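# Assemble the two printed glue-bottle parts like the sample

## Task

Join the two 3D-printed parts so they match the completed glue bottle standing on the stand, working as quickly as you can.

## Robot and tools

Robot: two Franka FR3 seven-joint arms, left_arm and right_arm, each with a Robotiq 140 mm two-finger gripper and a wrist camera. The left gripper's fingers are rigid. The right gripper's fingers can hinge: a part held only near the fingertips (outer quarter of the pads) is squeezed normally, but deeper in the hand the fingers may wrap and pull it toward the palm, holding a thin part loosely or not at all, a wide one harder than asked, and sometimes releasing when squeezed more. Pressing those fingertips straight into a surface folds them easily (unless fully closed), so the arm can travel past the surface almost unnoticed and the next grasp may fail.

Frame: all poses, targets and readings use the scene frame. Origin is on the table top, halfway between the nominal arm bases; +x points out over the table, +y toward the left arm, +z up (image left/right are unrelated). Calibrated bases: left_arm at (-0.023, +0.458, 0) m, quat_wxyz (+1.000, 0, 0, +0.006); right_arm at (-0.015, -0.292, 0) m, quat_wxyz (+1.000, 0, 0, +0.025). Reported hand poses can be a few cm off, more when reaching far. Gripper axes: fingers point along its +z, open and close along its y. end_effector_position is the point between the pads when shut; fingertips extend about 33 mm past it at gaps up to 40 mm, only about 9 mm when wide open.

The 20-number row (shared by execute_actions and move): one flat list covering both arms, left first: left x, y, z (metres, absolute position in scene frame), qw, qx, qy, qz (absolute orientation, w first), gripper position, force_limit, speed; then the same ten for the right arm. The last three per arm lie in [-1, 1]. position: +1 open wide (140 mm), about -0.8 pads touching, -1 closes until blocked. force_limit sets squeeze after a slow close (about 14 N at -1, 40 N at 0, 58 N at +1); faster closes hit harder (up to roughly 116 N at speed +1). speed sets finger travel rate, about 30, 140 and 250 mm/s at -1, 0, +1. Both start at +1. To keep an arm idle, resend its last reported pose and its last gripper numbers every call; hold a fixed orientation by repeating the same quaternion.

execute_actions(actions, cameras): actions is a list of actions, each up to 15 rows at 1/30 s per row; a short action repeats its final row. Each target must be within 0.6 m of that gripper's current position along each of its own axes, else the action (or the whole call, if the first) is rejected. Every step the command is clipped to 70 mm and 16 degrees from the measured pose, so one action may fall short; the result's Hand target shows where the arm is actually heading. An empty actions list returns all camera images.

move(target, speed, blend, blocking, cameras): straight-line path from Hand target to an absolute 20-number row, or a list of up to 15 rows (waypoints). speed in m/s, 0.002 to 2, default 0.25, one value or one per waypoint. blend in metres rounds corners; 0 stops at each. Changed gripper numbers in later waypoints are applied once everything is at rest there. Paths ignore obstacles and the other arm; faster moves lag, stray and strike harder. A move is capped at 10 s. blocking=false returns after about 0.5 s while motion continues; a new move replaces the running one. Result adds a move: line (done, off_target, moving, held, fault) plus limits (paced = clipped, held = steps withheld).

wait(seconds 0 to 10): lets time pass holding commands. stop: brakes a running move; fingers keep going. zoom_image(camera, region [x0,y0,x1,y1] pixels, max 504x504) on cam_high, cam_low, cam_bench, cam_left_wrist or cam_right_wrist (each 896x504). clear_fault(arm) clears a reported torque or force fault. read_manual gives licence text only. finished_scene ends the scene; the bottle must stay assembled without the robot.

Results: end_effector_position and quat per gripper; object_status 0 moving, 1 blocked opening, 2 blocked closing (a grip: check for this after closing), 3 reached the target or pads met (maybe nothing held). Status lags contact by 0.2 to 1.7 s. position_measured is in counts: 3 open, ~75 = 100 mm, 139 = 60 mm, 200 = 20 mm, 230 pads met. To tighten, raise force_limit and change position slightly (-1 to -0.98); to loosen, open and close slowly. Also reported: joint torques, external joint torques (outside push toward larger joint angle reads lower), flange force in gripper axes (includes held weight, noisy while accelerating), Tool commands, MOTOR HOT warnings.

Avoid: faults stop an arm until clear_fault: contact torque at limits (35, 35, 32, 30, 12, 12, 12 N m from waist to wrist roll), 40 N net outside force including held weight, joint range or speed overrun. Overheating from holding loads, stretching or pushing at unreachable poses brakes an arm for 30 to 60 s. Don't let grippers, housings or cameras meet, or close one gripper on the other's fingers; the clearance check won't prevent it and a collision can end the scene. Don't drop parts from height, release moving parts, slam into fixed things, squeeze hard on a resting part, or let anything leave the table. Big wrist turns can swing the elbow. Wrist camera views may lag during motion.

Each tool is called after "Emit:" by a JSON object that holds its "fn" and its "kwargs".

## Session

Emit:
{"fn": "execute_actions", "kwargs": {"actions": []}}

Scene clock: 0.00 s.
left_arm: end_effector_position=(+0.2730, +0.8706, +0.1548) position_measured=3 object_status=3 end_effector_quat_wxyz=(-0.314, -0.411, +0.572, +0.637) | right_arm: end_effector_position=(+0.5053, -0.2475, +0.2189) position_measured=3 object_status=3 end_effector_quat_wxyz=(+0.008, +0.896, -0.440, -0.055)
Joint positions: left_arm=[0.411 0.865 -0.054 -1.599 1.019 1.125 0.372] | right_arm=[0.013 0.018 0 -2.029 0.044 1.943 -0.614]
Joint velocities: within noise
Joint torques (N m): no reading
External joint torques (N m): no reading
Flange force (N): no reading
Hand target: left_arm +0.2730, +0.8706, +0.1548; -0.314, -0.411, +0.572, +0.637 | right_arm +0.5053, -0.2475, +0.2189; +0.008, +0.896, -0.440, -0.055
Tool commands: left_gripper/position=+1.0 left_gripper/force_limit=+1.0 left_gripper/speed=+1.0 right_gripper/position=+1.0 right_gripper/force_limit=+1.0 right_gripper/speed=+1.0

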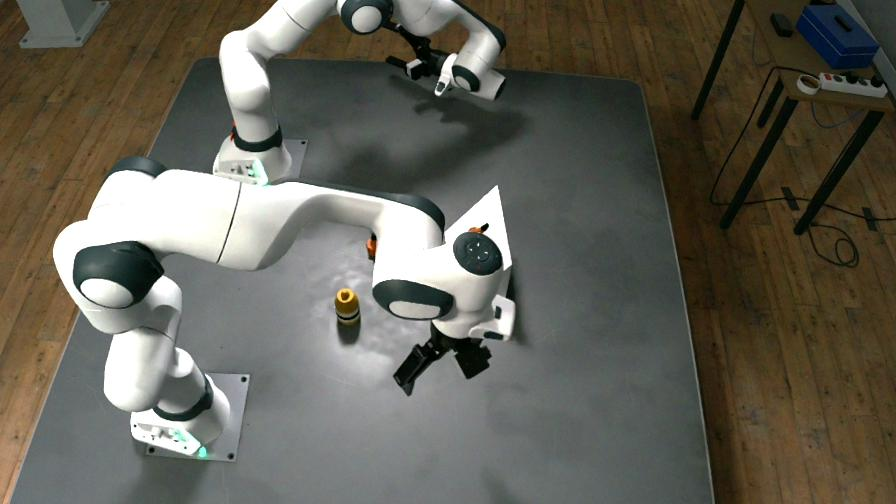

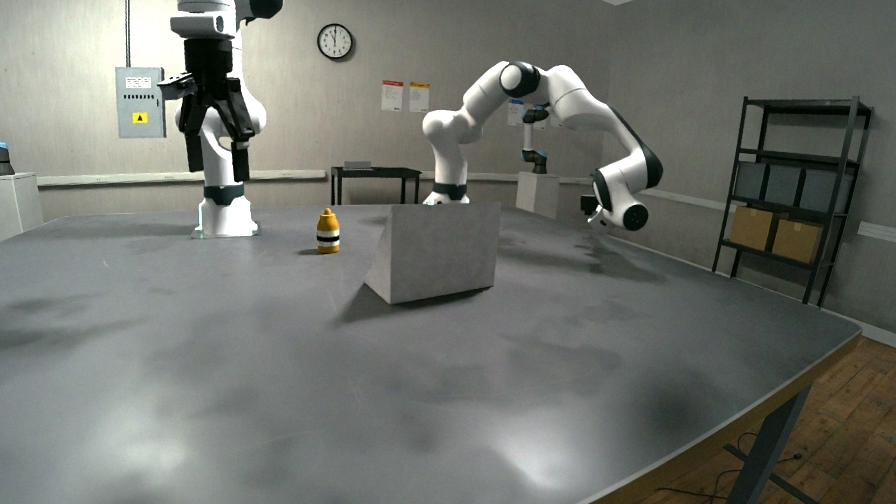

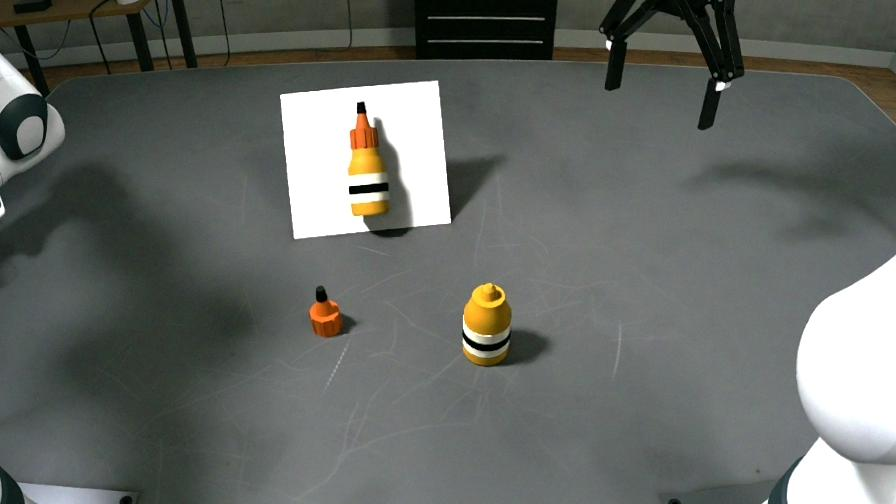

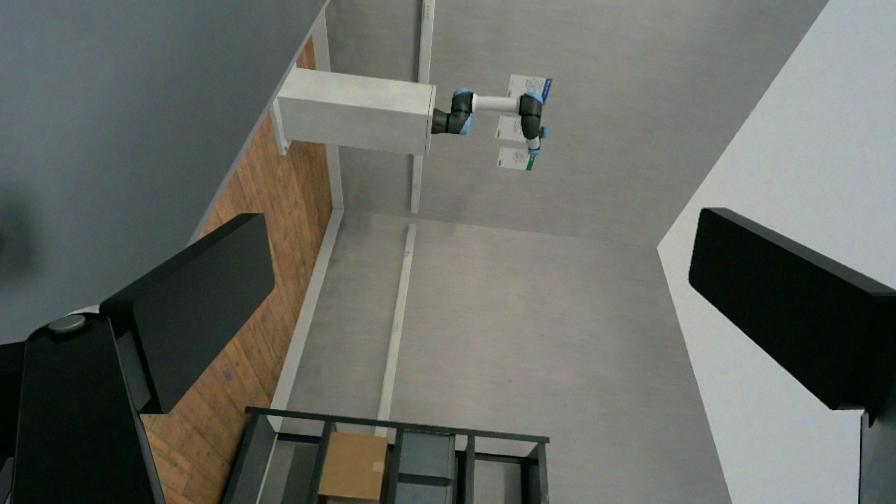

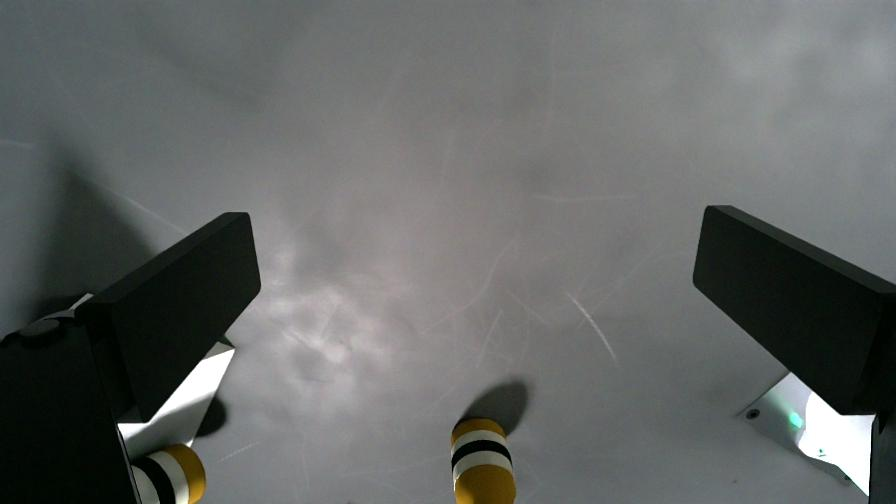

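Emit:
{"fn": "zoom_image", "kwargs": {"camera": "cam_bench", "region": [280, 260, 560, 400]}}

Emit:
{"fn": "zoom_image", "kwargs": {"camera": "cam_bench", "region": [270, 70, 470, 245]}}

Emit:
{"fn": "zoom_image", "kwargs": {"camera": "cam_high", "region": [310, 200, 430, 350]}}

Emit:
{"fn": "zoom_image", "kwargs": {"camera": "cam_low", "region": [290, 190, 370, 270]}}

Scaled by 1.800 from the camera's 896x504 image, which has a finer 1280x720 frame.

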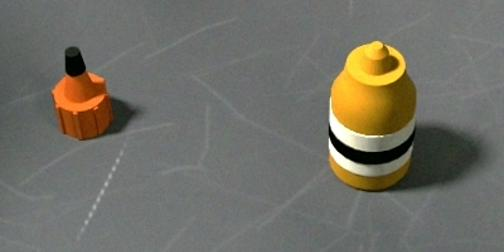

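Scaled by 2.520 from the camera's 896x504 image, which has a finer 1280x720 frame.

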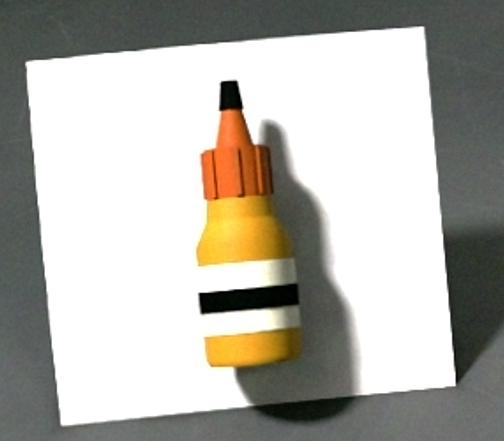

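Scaled by 3.360 from the camera's 896x504 image, which has a finer 1280x720 frame.

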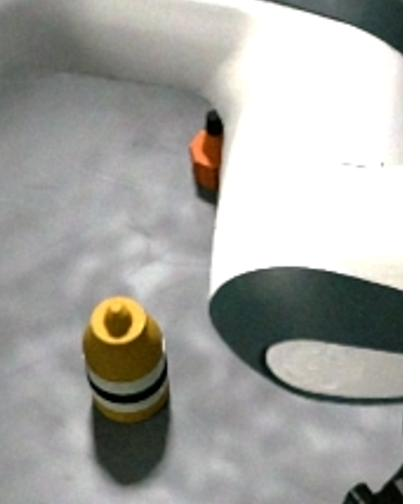

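Scaled by 6.300 from the camera's 896x504 image, which has a finer 1280x720 frame.

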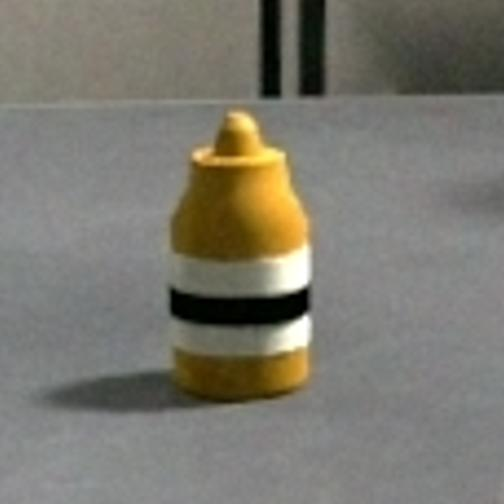

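Emit:
{"fn": "move", "kwargs": {"target": [0.2730,0.8706,0.1548,-0.314,-0.411,0.572,0.637,1,1,1,0.31,0.178,0.19,0,0.897,-0.441,0,-0.1,-1,0], "cameras": ["all"], "speed": 0.4}}

Scene clock: 4.50 s.
left_arm: end_effector_position=(+0.2730, +0.8706, +0.1548) position_measured=3 object_status=3 end_effector_quat_wxyz=(-0.314, -0.411, +0.572, +0.637) | right_arm: end_effector_position=(+0.3100, +0.1787, +0.1903) position_measured=141 object_status=3 end_effector_quat_wxyz=(-0.002, +0.898, -0.439, -0.001)
Joint positions: left_arm=[0.411 0.865 -0.054 -1.599 1.019 1.125 0.372] | right_arm=[0.445 0.109 0.483 -2.025 -0.056 2.124 0.345]
Joint velocities: left_arm=[within noise] | right_arm=[0 0 0 0 0 0 0.006]
Joint torques (N m): left_arm=[-0.35 -50.85 1.1 17.24 1.7 -2.28 0.13] | right_arm=[-0.17 -31.25 2.08 24.99 0.44 2.3 0.17]
External joint torques (N m): left_arm=[-0.29 -1.64 -0.16 -0.55 -0.27 -0.08 0.03] | right_arm=[-0.14 -0.01 0.39 1.21 -0.19 -0.23 0.17]
Flange force (N): left_arm=[4.7 5.1 3.8] | right_arm=[-2.0 -4.8 -2.0]
Hand target: left_arm +0.2730, +0.8706, +0.1548; -0.314, -0.411, +0.572, +0.637 | right_arm +0.3100, +0.1780, +0.1900; +0.000, +0.897, -0.441, +0.000
Off the commanded pose: left_arm 0.000 m, 0 deg | right_arm 0.001 m, 0 deg.
move: done
camera_calibration:
cam_right_wrist: T_world_to_cam=[[-0.796077, -0.605105, -0.010426, 0.367048], [-0.562879, 0.733976, 0.380061, -0.0321084], [-0.222324, 0.308426, -0.924903, 0.333833], [0, 0, 0, 1]] pos_world=[0.348344, 0.142706, 0.324793]

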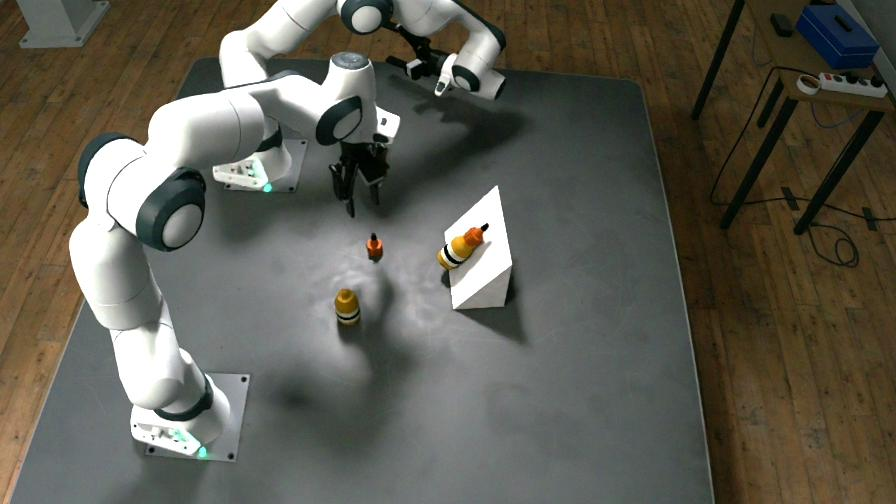

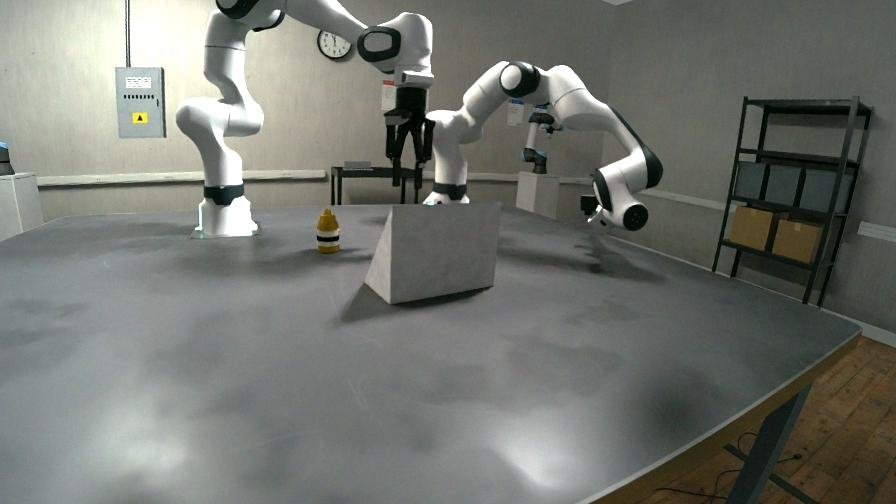

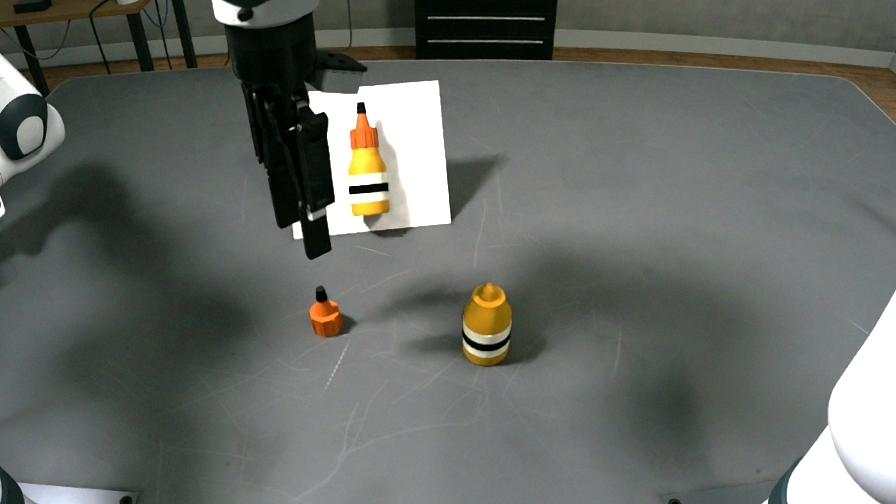

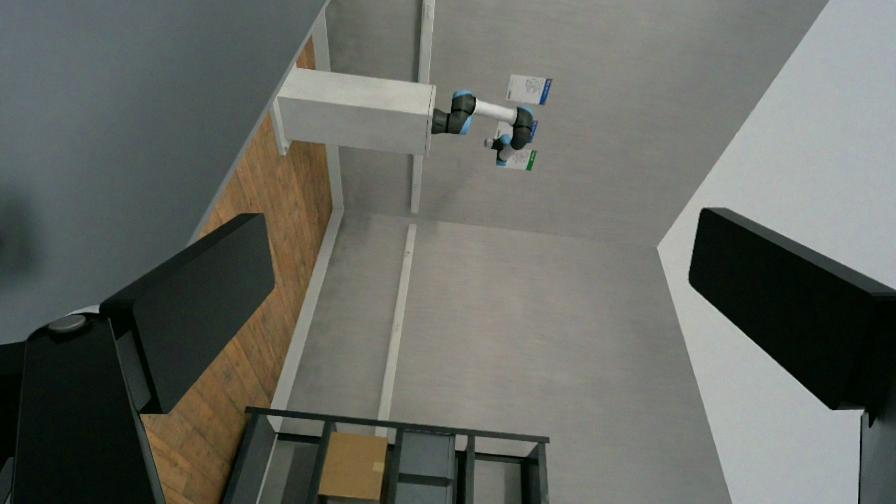

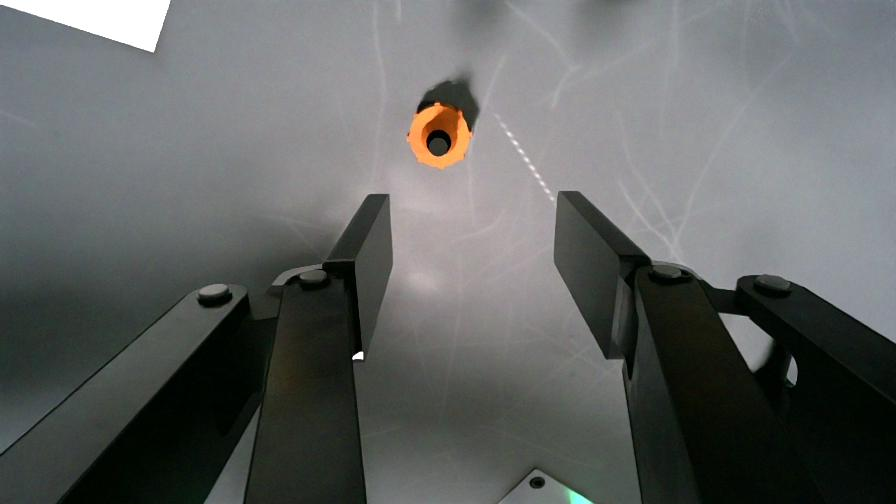

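Emit:
{"fn": "move", "kwargs": {"target": [0.2730,0.8706,0.1548,-0.314,-0.411,0.572,0.637,1,1,1,0.325,0.1826,0.075,0,0.897,-0.441,0,-0.1,-1,0], "cameras": ["all"]}}

Emit:
{"fn": "zoom_image", "kwargs": {"camera": "cam_bench", "region": [250, 220, 400, 370]}}

Scene clock: 6.63 s.
left_arm: end_effector_position=(+0.2730, +0.8706, +0.1548) position_measured=3 object_status=3 end_effector_quat_wxyz=(-0.314, -0.411, +0.572, +0.637) | right_arm: end_effector_position=(+0.3238, +0.1813, +0.0746) position_measured=141 object_status=3 end_effector_quat_wxyz=(+0.002, +0.898, -0.440, -0.001)
Joint positions: left_arm=[0.411 0.865 -0.054 -1.599 1.019 1.125 0.372] | right_arm=[0.477 0.319 0.435 -2.08 -0.185 2.358 0.414]
Joint velocities: left_arm=[within noise] | right_arm=[0.001 0 0 -0.001 -0.001 0.002 0.006]
Joint torques (N m): left_arm=[-0.36 -50.76 1.1 17.31 1.7 -2.28 0.18] | right_arm=[0.08 -36.52 4.35 22.58 0.31 2.79 0.28]
External joint torques (N m): left_arm=[-0.43 -1.68 -0.25 -0.44 -0.26 -0.09 0.09] | right_arm=[0.04 -0.15 -0.22 1.13 -0.21 0.27 0.28]
Flange force (N): left_arm=[4.3 5.0 3.3] | right_arm=[-1.7 -3.8 0.4]
Hand target: left_arm +0.2730, +0.8706, +0.1548; -0.314, -0.411, +0.572, +0.637 | right_arm +0.3250, +0.1826, +0.0750; +0.000, +0.897, -0.441, +0.000
Off the commanded pose: left_arm 0.000 m, 0 deg | right_arm 0.002 m, 0 deg.
move: done
camera_calibration:
cam_right_wrist: T_world_to_cam=[[-0.796342, -0.604838, -0.00339176, 0.377876], [-0.561089, 0.736624, 0.377577, 0.0168647], [-0.225875, 0.302584, -0.925972, 0.231402], [0, 0, 0, 1]] pos_world=[0.362648, 0.146112, 0.209186]

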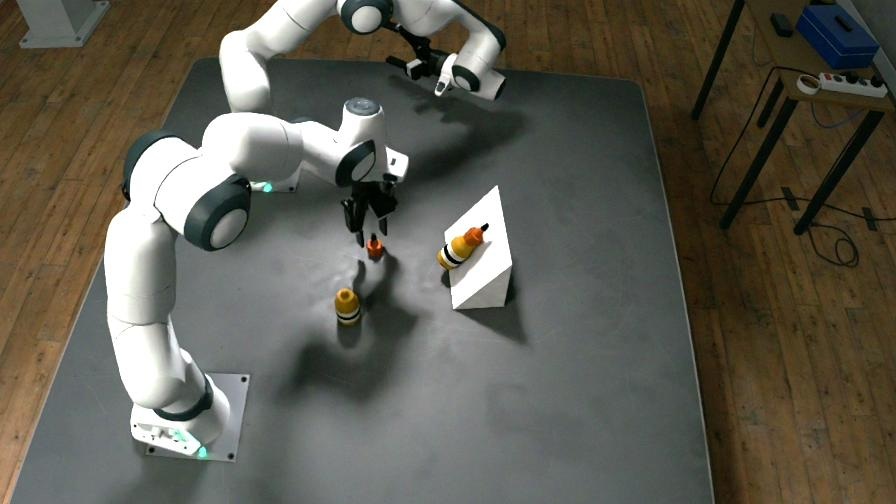

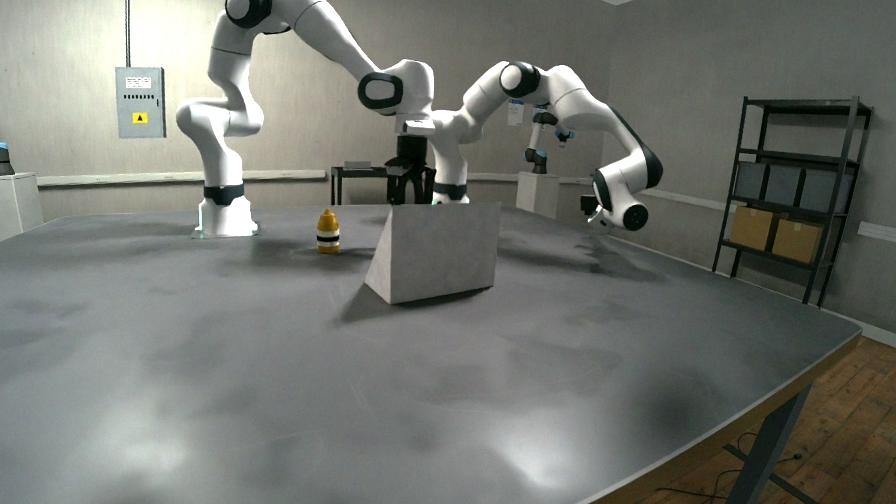

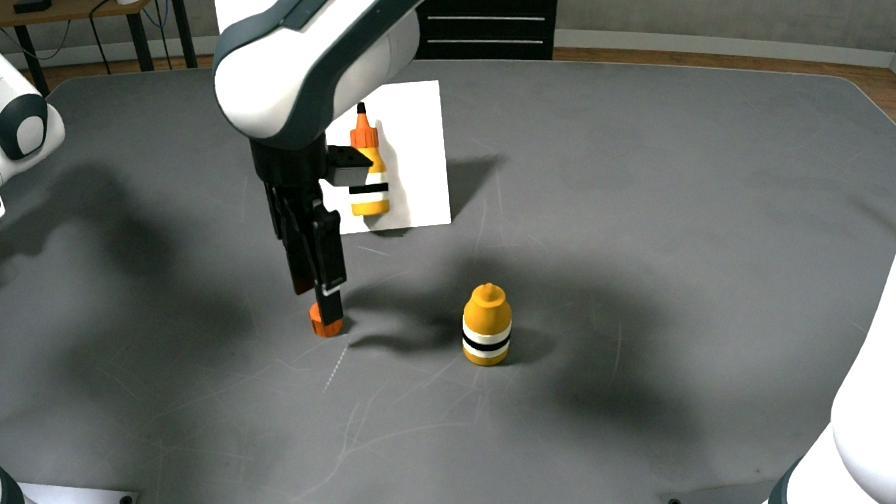

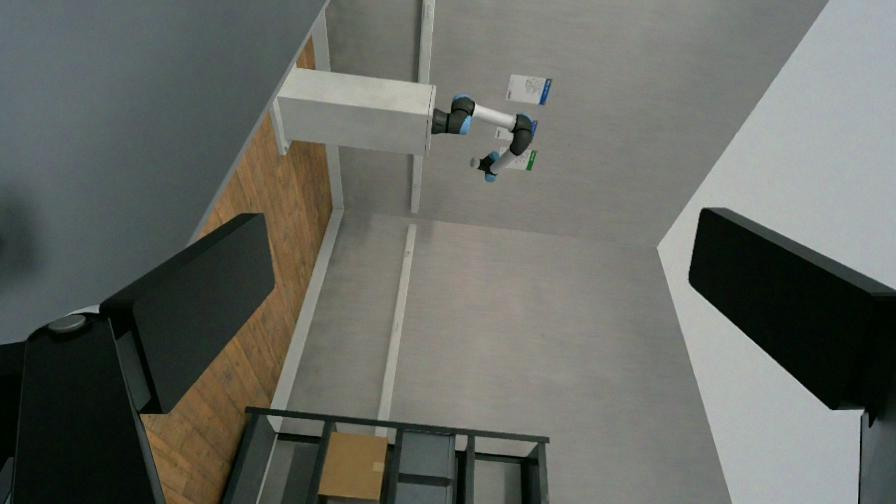

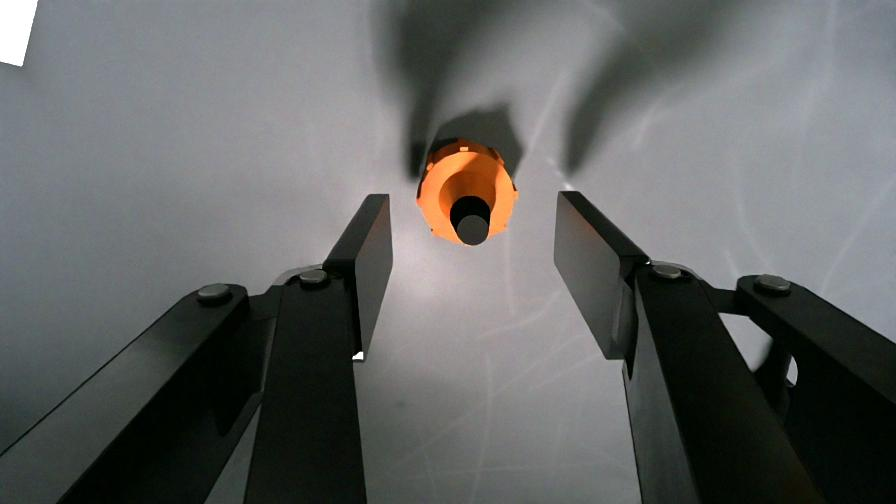

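Scaled by 3.360 from the camera's 896x504 image, which has a finer 1280x720 frame.

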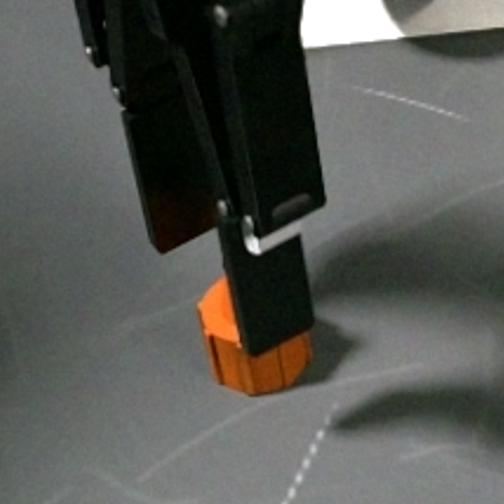

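Emit:
{"fn": "move", "kwargs": {"target": [0.2730,0.8706,0.1548,-0.314,-0.411,0.572,0.637,1,1,1,0.3308,0.1764,0.056,0,0.897,-0.441,0,-0.1,-1,0], "cameras": ["cam_bench","cam_right_wrist"], "speed": 0.1}}

Emit:
{"fn": "zoom_image", "kwargs": {"camera": "cam_bench", "region": [250, 240, 400, 360]}}

Scene clock: 8.87 s.
left_arm: end_effector_position=(+0.2730, +0.8706, +0.1548) position_measured=3 object_status=3 end_effector_quat_wxyz=(-0.314, -0.411, +0.572, +0.637) | right_arm: end_effector_position=(+0.3299, +0.1759, +0.0562) position_measured=141 object_status=3 end_effector_quat_wxyz=(+0.001, +0.897, -0.441, -0.001)
Joint positions: left_arm=[0.411 0.865 -0.054 -1.599 1.019 1.125 0.372] | right_arm=[0.477 0.349 0.418 -2.092 -0.203 2.399 0.416]
Joint velocities: left_arm=[within noise] | right_arm=[0 0 0.001 -0.001 0 0.004 -0.002]
Joint torques (N m): left_arm=[-0.27 -50.83 1.11 17.26 1.7 -2.26 0.16] | right_arm=[-0.24 -37.16 4.63 21.48 0.31 2.77 0.22]
External joint torques (N m): left_arm=[-0.23 -1.64 -0.16 -0.52 -0.27 -0.07 0.07] | right_arm=[-0.18 -0.28 -0.09 0.59 -0.2 0.25 0.22]
Flange force (N): left_arm=[4.5 5.0 3.8] | right_arm=[-0.5 -1.3 0.2]
Hand target: left_arm +0.2730, +0.8706, +0.1548; -0.314, -0.411, +0.572, +0.637 | right_arm +0.3308, +0.1764, +0.0560; +0.000, +0.897, -0.441, +0.000
Off the commanded pose: left_arm 0.000 m, 0 deg | right_arm 0.001 m, 0 deg.
move: done
camera_calibration:
cam_right_wrist: T_world_to_cam=[[-0.798335, -0.602195, -0.00462029, 0.379665], [-0.558958, 0.738116, 0.377824, 0.030281], [-0.224114, 0.304213, -0.925866, 0.216525], [0, 0, 0, 1]] pos_world=[0.368552, 0.140412, 0.190787]
Images, in order (width x height): cam_bench 896x504, cam_right_wrist 896x504.

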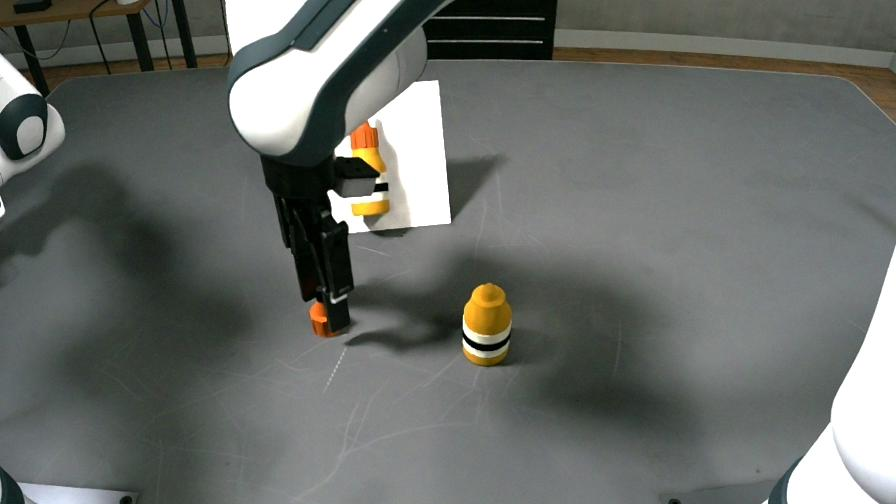

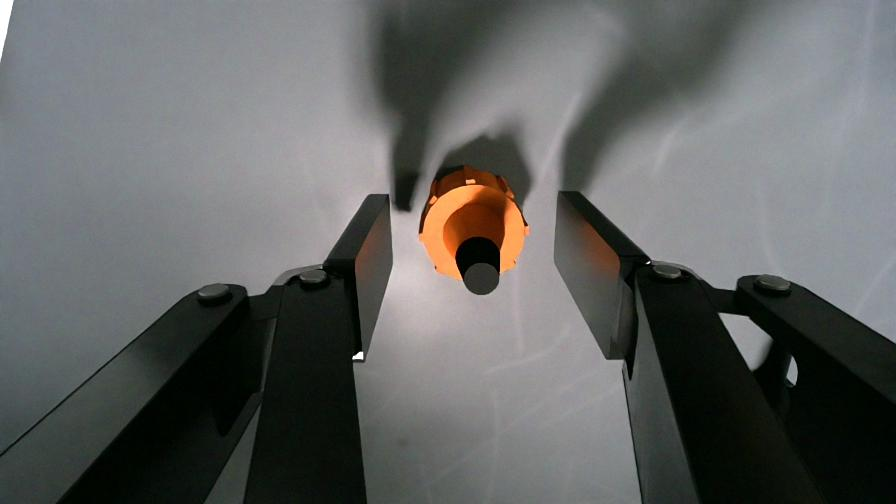

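Scaled by 3.360 from the camera's 896x504 image, which has a finer 1280x720 frame.

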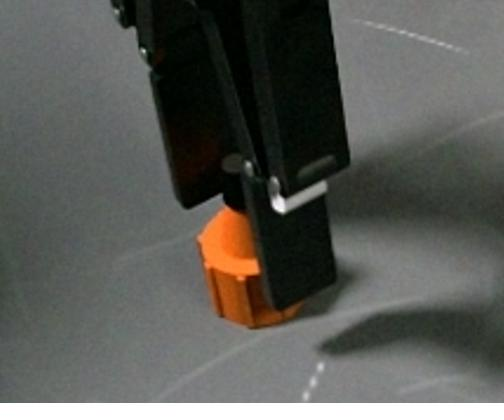

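Emit:
{"fn": "move", "kwargs": {"target": [[0.2730,0.8706,0.1548,-0.314,-0.411,0.572,0.637,1,1,1,0.3312,0.1764,0.048,0,0.897,-0.441,0,-0.1,-1,0],[0.2730,0.8706,0.1548,-0.314,-0.411,0.572,0.637,1,1,1,0.3312,0.1764,0.048,0,0.897,-0.441,0,-1,-1,-1]], "cameras": ["cam_bench","cam_right_wrist"], "speed": 0.1}}

Emit:
{"fn": "zoom_image", "kwargs": {"camera": "cam_bench", "region": [250, 240, 400, 360]}}

Scene clock: 11.10 s.
left_arm: end_effector_position=(+0.2730, +0.8706, +0.1548) position_measured=3 object_status=3 end_effector_quat_wxyz=(-0.314, -0.411, +0.572, +0.637) | right_arm: end_effector_position=(+0.3309, +0.1760, +0.0485) position_measured=173 object_status=0 end_effector_quat_wxyz=(+0.001, +0.898, -0.440, -0.001)
Joint positions: left_arm=[0.411 0.865 -0.054 -1.599 1.019 1.125 0.372] | right_arm=[0.482 0.364 0.41 -2.093 -0.213 2.415 0.42]
Joint torques (N m): left_arm=[-0.38 -50.73 1.09 17.25 1.7 -2.28 0.19] | right_arm=[0.08 -36.78 4.67 20.71 0.39 2.77 0.25]
External joint torques (N m): left_arm=[-0.35 -1.44 -0.21 -0.59 -0.27 -0.08 0.09] | right_arm=[0.17 0.61 -0.15 -0.05 -0.1 0.23 0.25]
Flange force (N): left_arm=[4.4 4.7 3.5] | right_arm=[-1.1 -1.2 2.2]
Hand target: left_arm +0.2730, +0.8706, +0.1548; -0.314, -0.411, +0.572, +0.637 | right_arm +0.3312, +0.1764, +0.0480; +0.000, +0.897, -0.441, +0.000
Off the commanded pose: left_arm 0.000 m, 0 deg | right_arm 0.001 m, 0 deg.
move: done
camera_calibration:
cam_right_wrist: T_world_to_cam=[[-0.797572, -0.603194, -0.00593096, 0.380504], [-0.560272, 0.737104, 0.377853, 0.0342034], [-0.223547, 0.304688, -0.925847, 0.209381], [0, 0, 0, 1]] pos_world=[0.369449, 0.140511, 0.183188]
Images, in order (width x height): cam_bench 896x504, cam_right_wrist 896x504.

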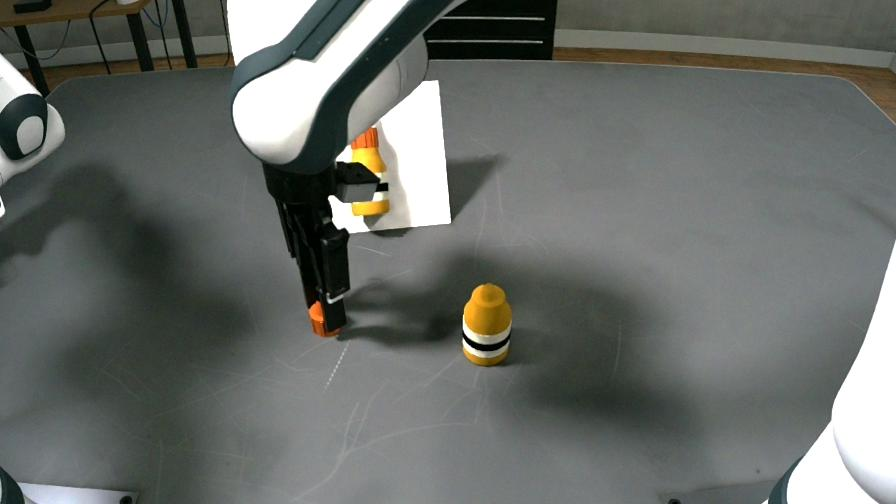

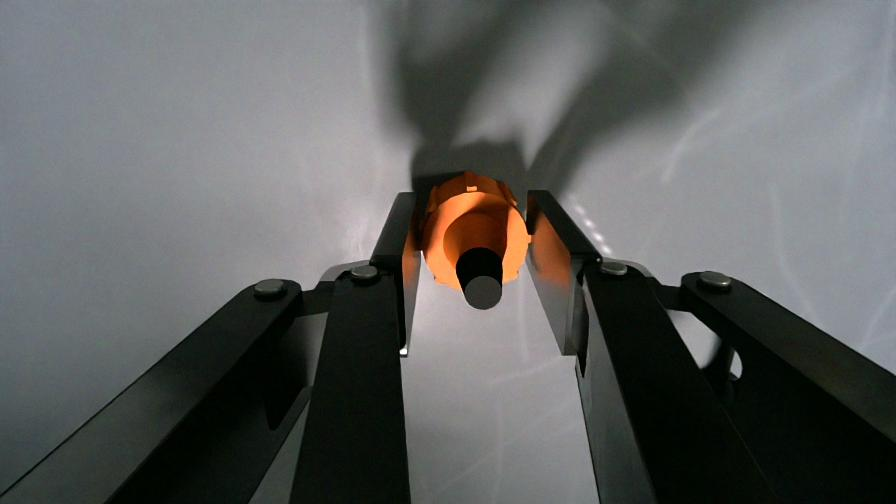

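Scaled by 3.360 from the camera's 896x504 image, which has a finer 1280x720 frame.

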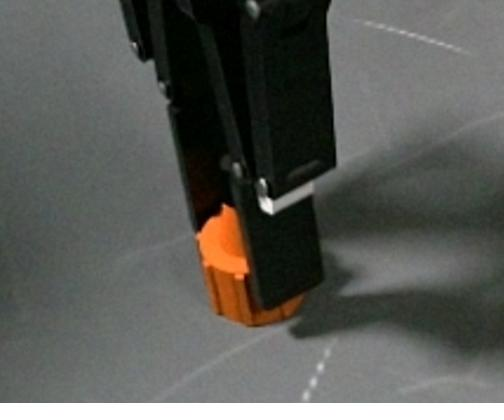

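Emit:
{"fn": "wait", "kwargs": {"seconds": 0.8}}

Emit:
{"fn": "move", "kwargs": {"target": [[0.2730,0.8706,0.1548,-0.314,-0.411,0.572,0.637,1,1,1,0.3312,0.1764,0.2,0,0.897,-0.441,0,-1,-1,-1],[0.2730,0.8706,0.1548,-0.314,-0.411,0.572,0.637,1,1,1,0.298,-0.016,0.2,0,0.897,-0.441,0,-1,-1,-1]], "cameras": ["all"], "speed": [0.15, 0.25]}}

Emit:
{"fn": "zoom_image", "kwargs": {"camera": "cam_bench", "region": [410, 170, 560, 370]}}

Emit:
{"fn": "zoom_image", "kwargs": {"camera": "cam_high", "region": [310, 200, 430, 350]}}

Emit:
{"fn": "zoom_image", "kwargs": {"camera": "cam_low", "region": [270, 140, 390, 270]}}

Scene clock: 12.37 s.
left_arm: end_effector_position=(+0.2730, +0.8706, +0.1548) position_measured=3 object_status=3 end_effector_quat_wxyz=(-0.314, -0.411, +0.572, +0.637) | right_arm: end_effector_position=(+0.3309, +0.1760, +0.0485) position_measured=173 object_status=2 end_effector_quat_wxyz=(+0.001, +0.898, -0.440, -0.001)
Joint positions: left_arm=[0.411 0.865 -0.054 -1.599 1.019 1.125 0.372] | right_arm=[0.482 0.364 0.41 -2.093 -0.213 2.415 0.42]
Joint torques (N m): left_arm=[-0.3 -50.84 1.11 17.31 1.71 -2.29 0.15] | right_arm=[0.08 -36.76 4.69 20.71 0.39 2.78 0.23]
External joint torques (N m): left_arm=[-0.24 -1.7 -0.16 -0.47 -0.26 -0.1 0.06] | right_arm=[0.23 0.57 -0.07 -0.01 -0.1 0.25 0.23]
Flange force (N): left_arm=[4.4 5.1 3.7] | right_arm=[-1.1 -1.2 2.1]
Hand target: left_arm +0.2730, +0.8706, +0.1548; -0.314, -0.411, +0.572, +0.637 | right_arm +0.3312, +0.1764, +0.0480; +0.000, +0.897, -0.441, +0.000
Tool commands: left_gripper/position=+1.0 left_gripper/force_limit=+1.0 left_gripper/speed=+1.0 right_gripper/position=-1.0 right_gripper/force_limit=-1.0 right_gripper/speed=-1.0
Off the commanded pose: left_arm 0.000 m, 0 deg | right_arm 0.001 m, 0 deg.
wait: 0.80 s; at rest from the start

Scene clock: 16.23 s.
left_arm: end_effector_position=(+0.2730, +0.8706, +0.1548) position_measured=3 object_status=3 end_effector_quat_wxyz=(-0.314, -0.411, +0.572, +0.637) | right_arm: end_effector_position=(+0.2974, -0.0167, +0.1995) position_measured=173 object_status=2 end_effector_quat_wxyz=(+0.002, +0.896, -0.444, -0.001)
Joint positions: left_arm=[0.411 0.865 -0.054 -1.599 1.019 1.125 0.372] | right_arm=[0.416 -0.383 0.246 -2.514 0.107 2.135 -0.013]
Joint velocities: left_arm=[within noise] | right_arm=[-0.001 0.002 0 0.001 -0.001 0 -0.005]
Joint torques (N m): left_arm=[-0.22 -50.86 1.09 17.3 1.7 -2.28 0.13] | right_arm=[0.08 -18.28 -2.78 24.08 0.75 2.84 -0.05]
External joint torques (N m): left_arm=[-0.22 -1.77 -0.21 -0.45 -0.26 -0.1 0.03] | right_arm=[0.1 -0.98 0 0.39 0.12 0.28 -0.05]
Flange force (N): left_arm=[4.5 5.2 3.8] | right_arm=[0.0 2.2 -1.1]
Hand target: left_arm +0.2730, +0.8706, +0.1548; -0.314, -0.411, +0.572, +0.637 | right_arm +0.2980, -0.0160, +0.2000; +0.000, +0.897, -0.441, +0.000
Off the commanded pose: left_arm 0.000 m, 0 deg | right_arm 0.001 m, 0 deg.
move: done
camera_calibration:
cam_right_wrist: T_world_to_cam=[[-0.80262, -0.596474, -0.00437599, 0.239823], [-0.553971, 0.742667, 0.376246, 0.0990229], [-0.221171, 0.304407, -0.926509, 0.399772], [0, 0, 0, 1]] pos_world=[0.335761, -0.052186, 0.334185]

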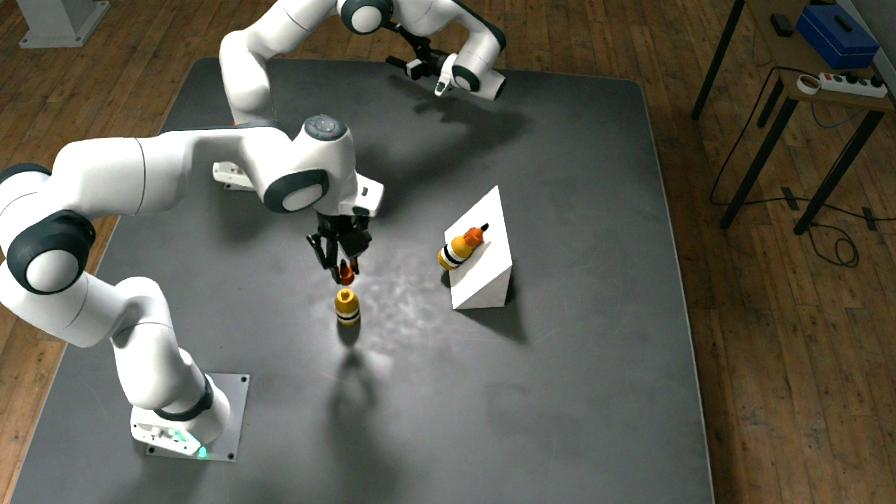

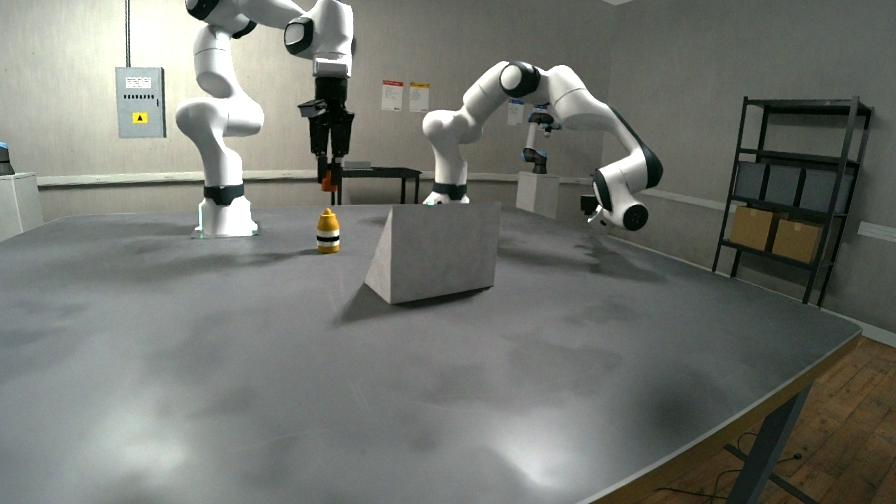

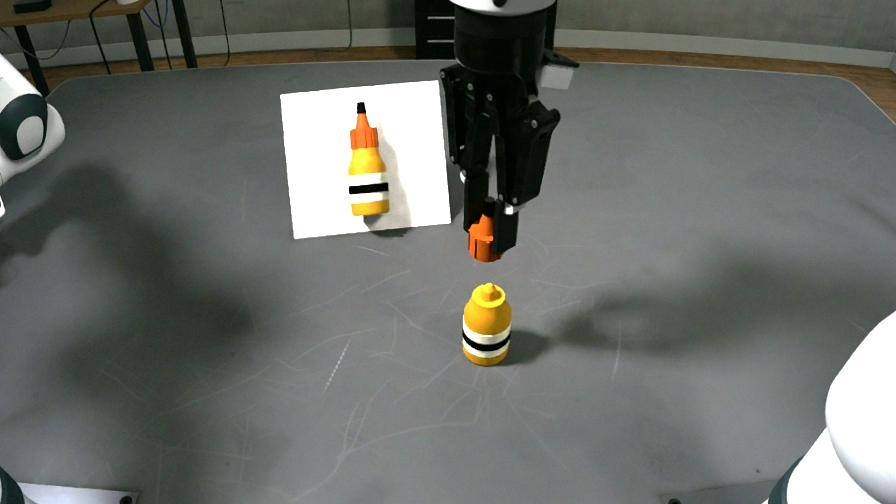

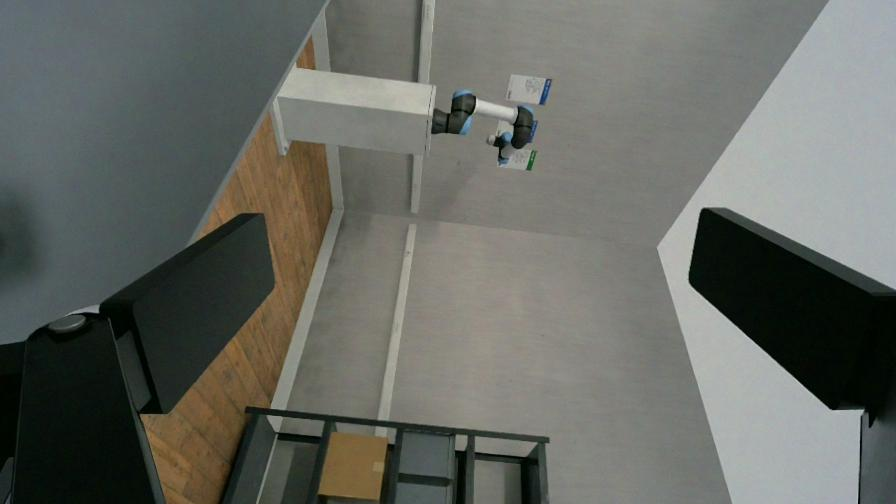

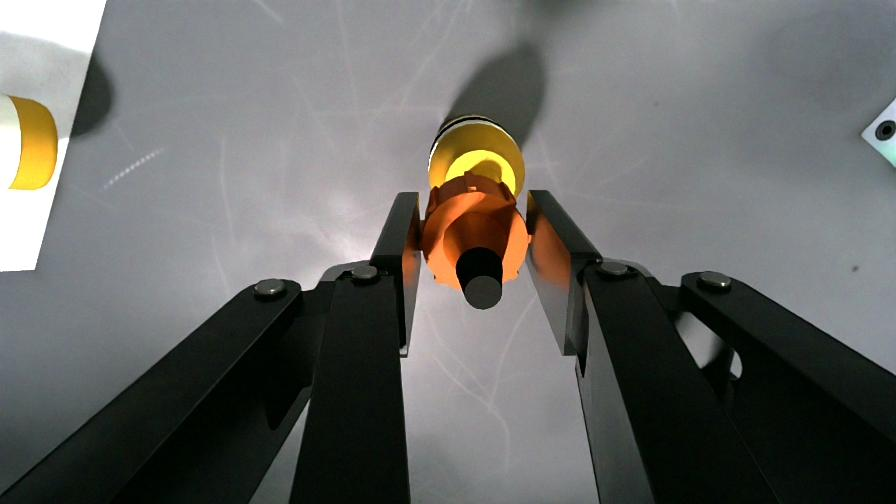

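Scaled by 2.520 from the camera's 896x504 image, which has a finer 1280x720 frame.

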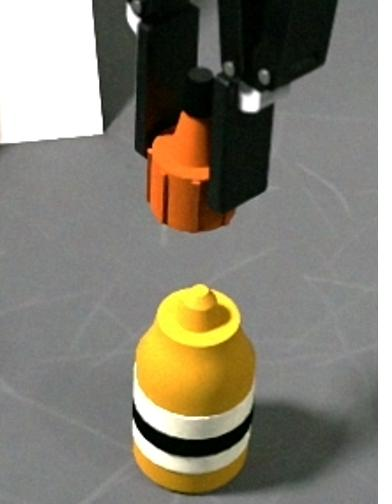

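Scaled by 3.360 from the camera's 896x504 image, which has a finer 1280x720 frame.

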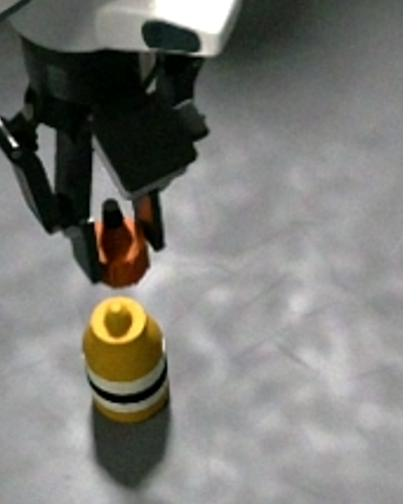

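Scaled by 3.877 from the camera's 896x504 image, which has a finer 1280x720 frame.

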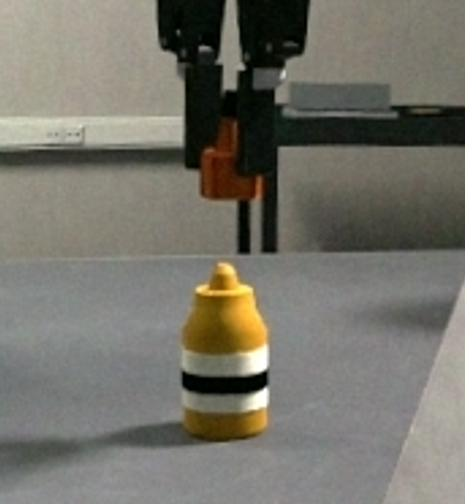

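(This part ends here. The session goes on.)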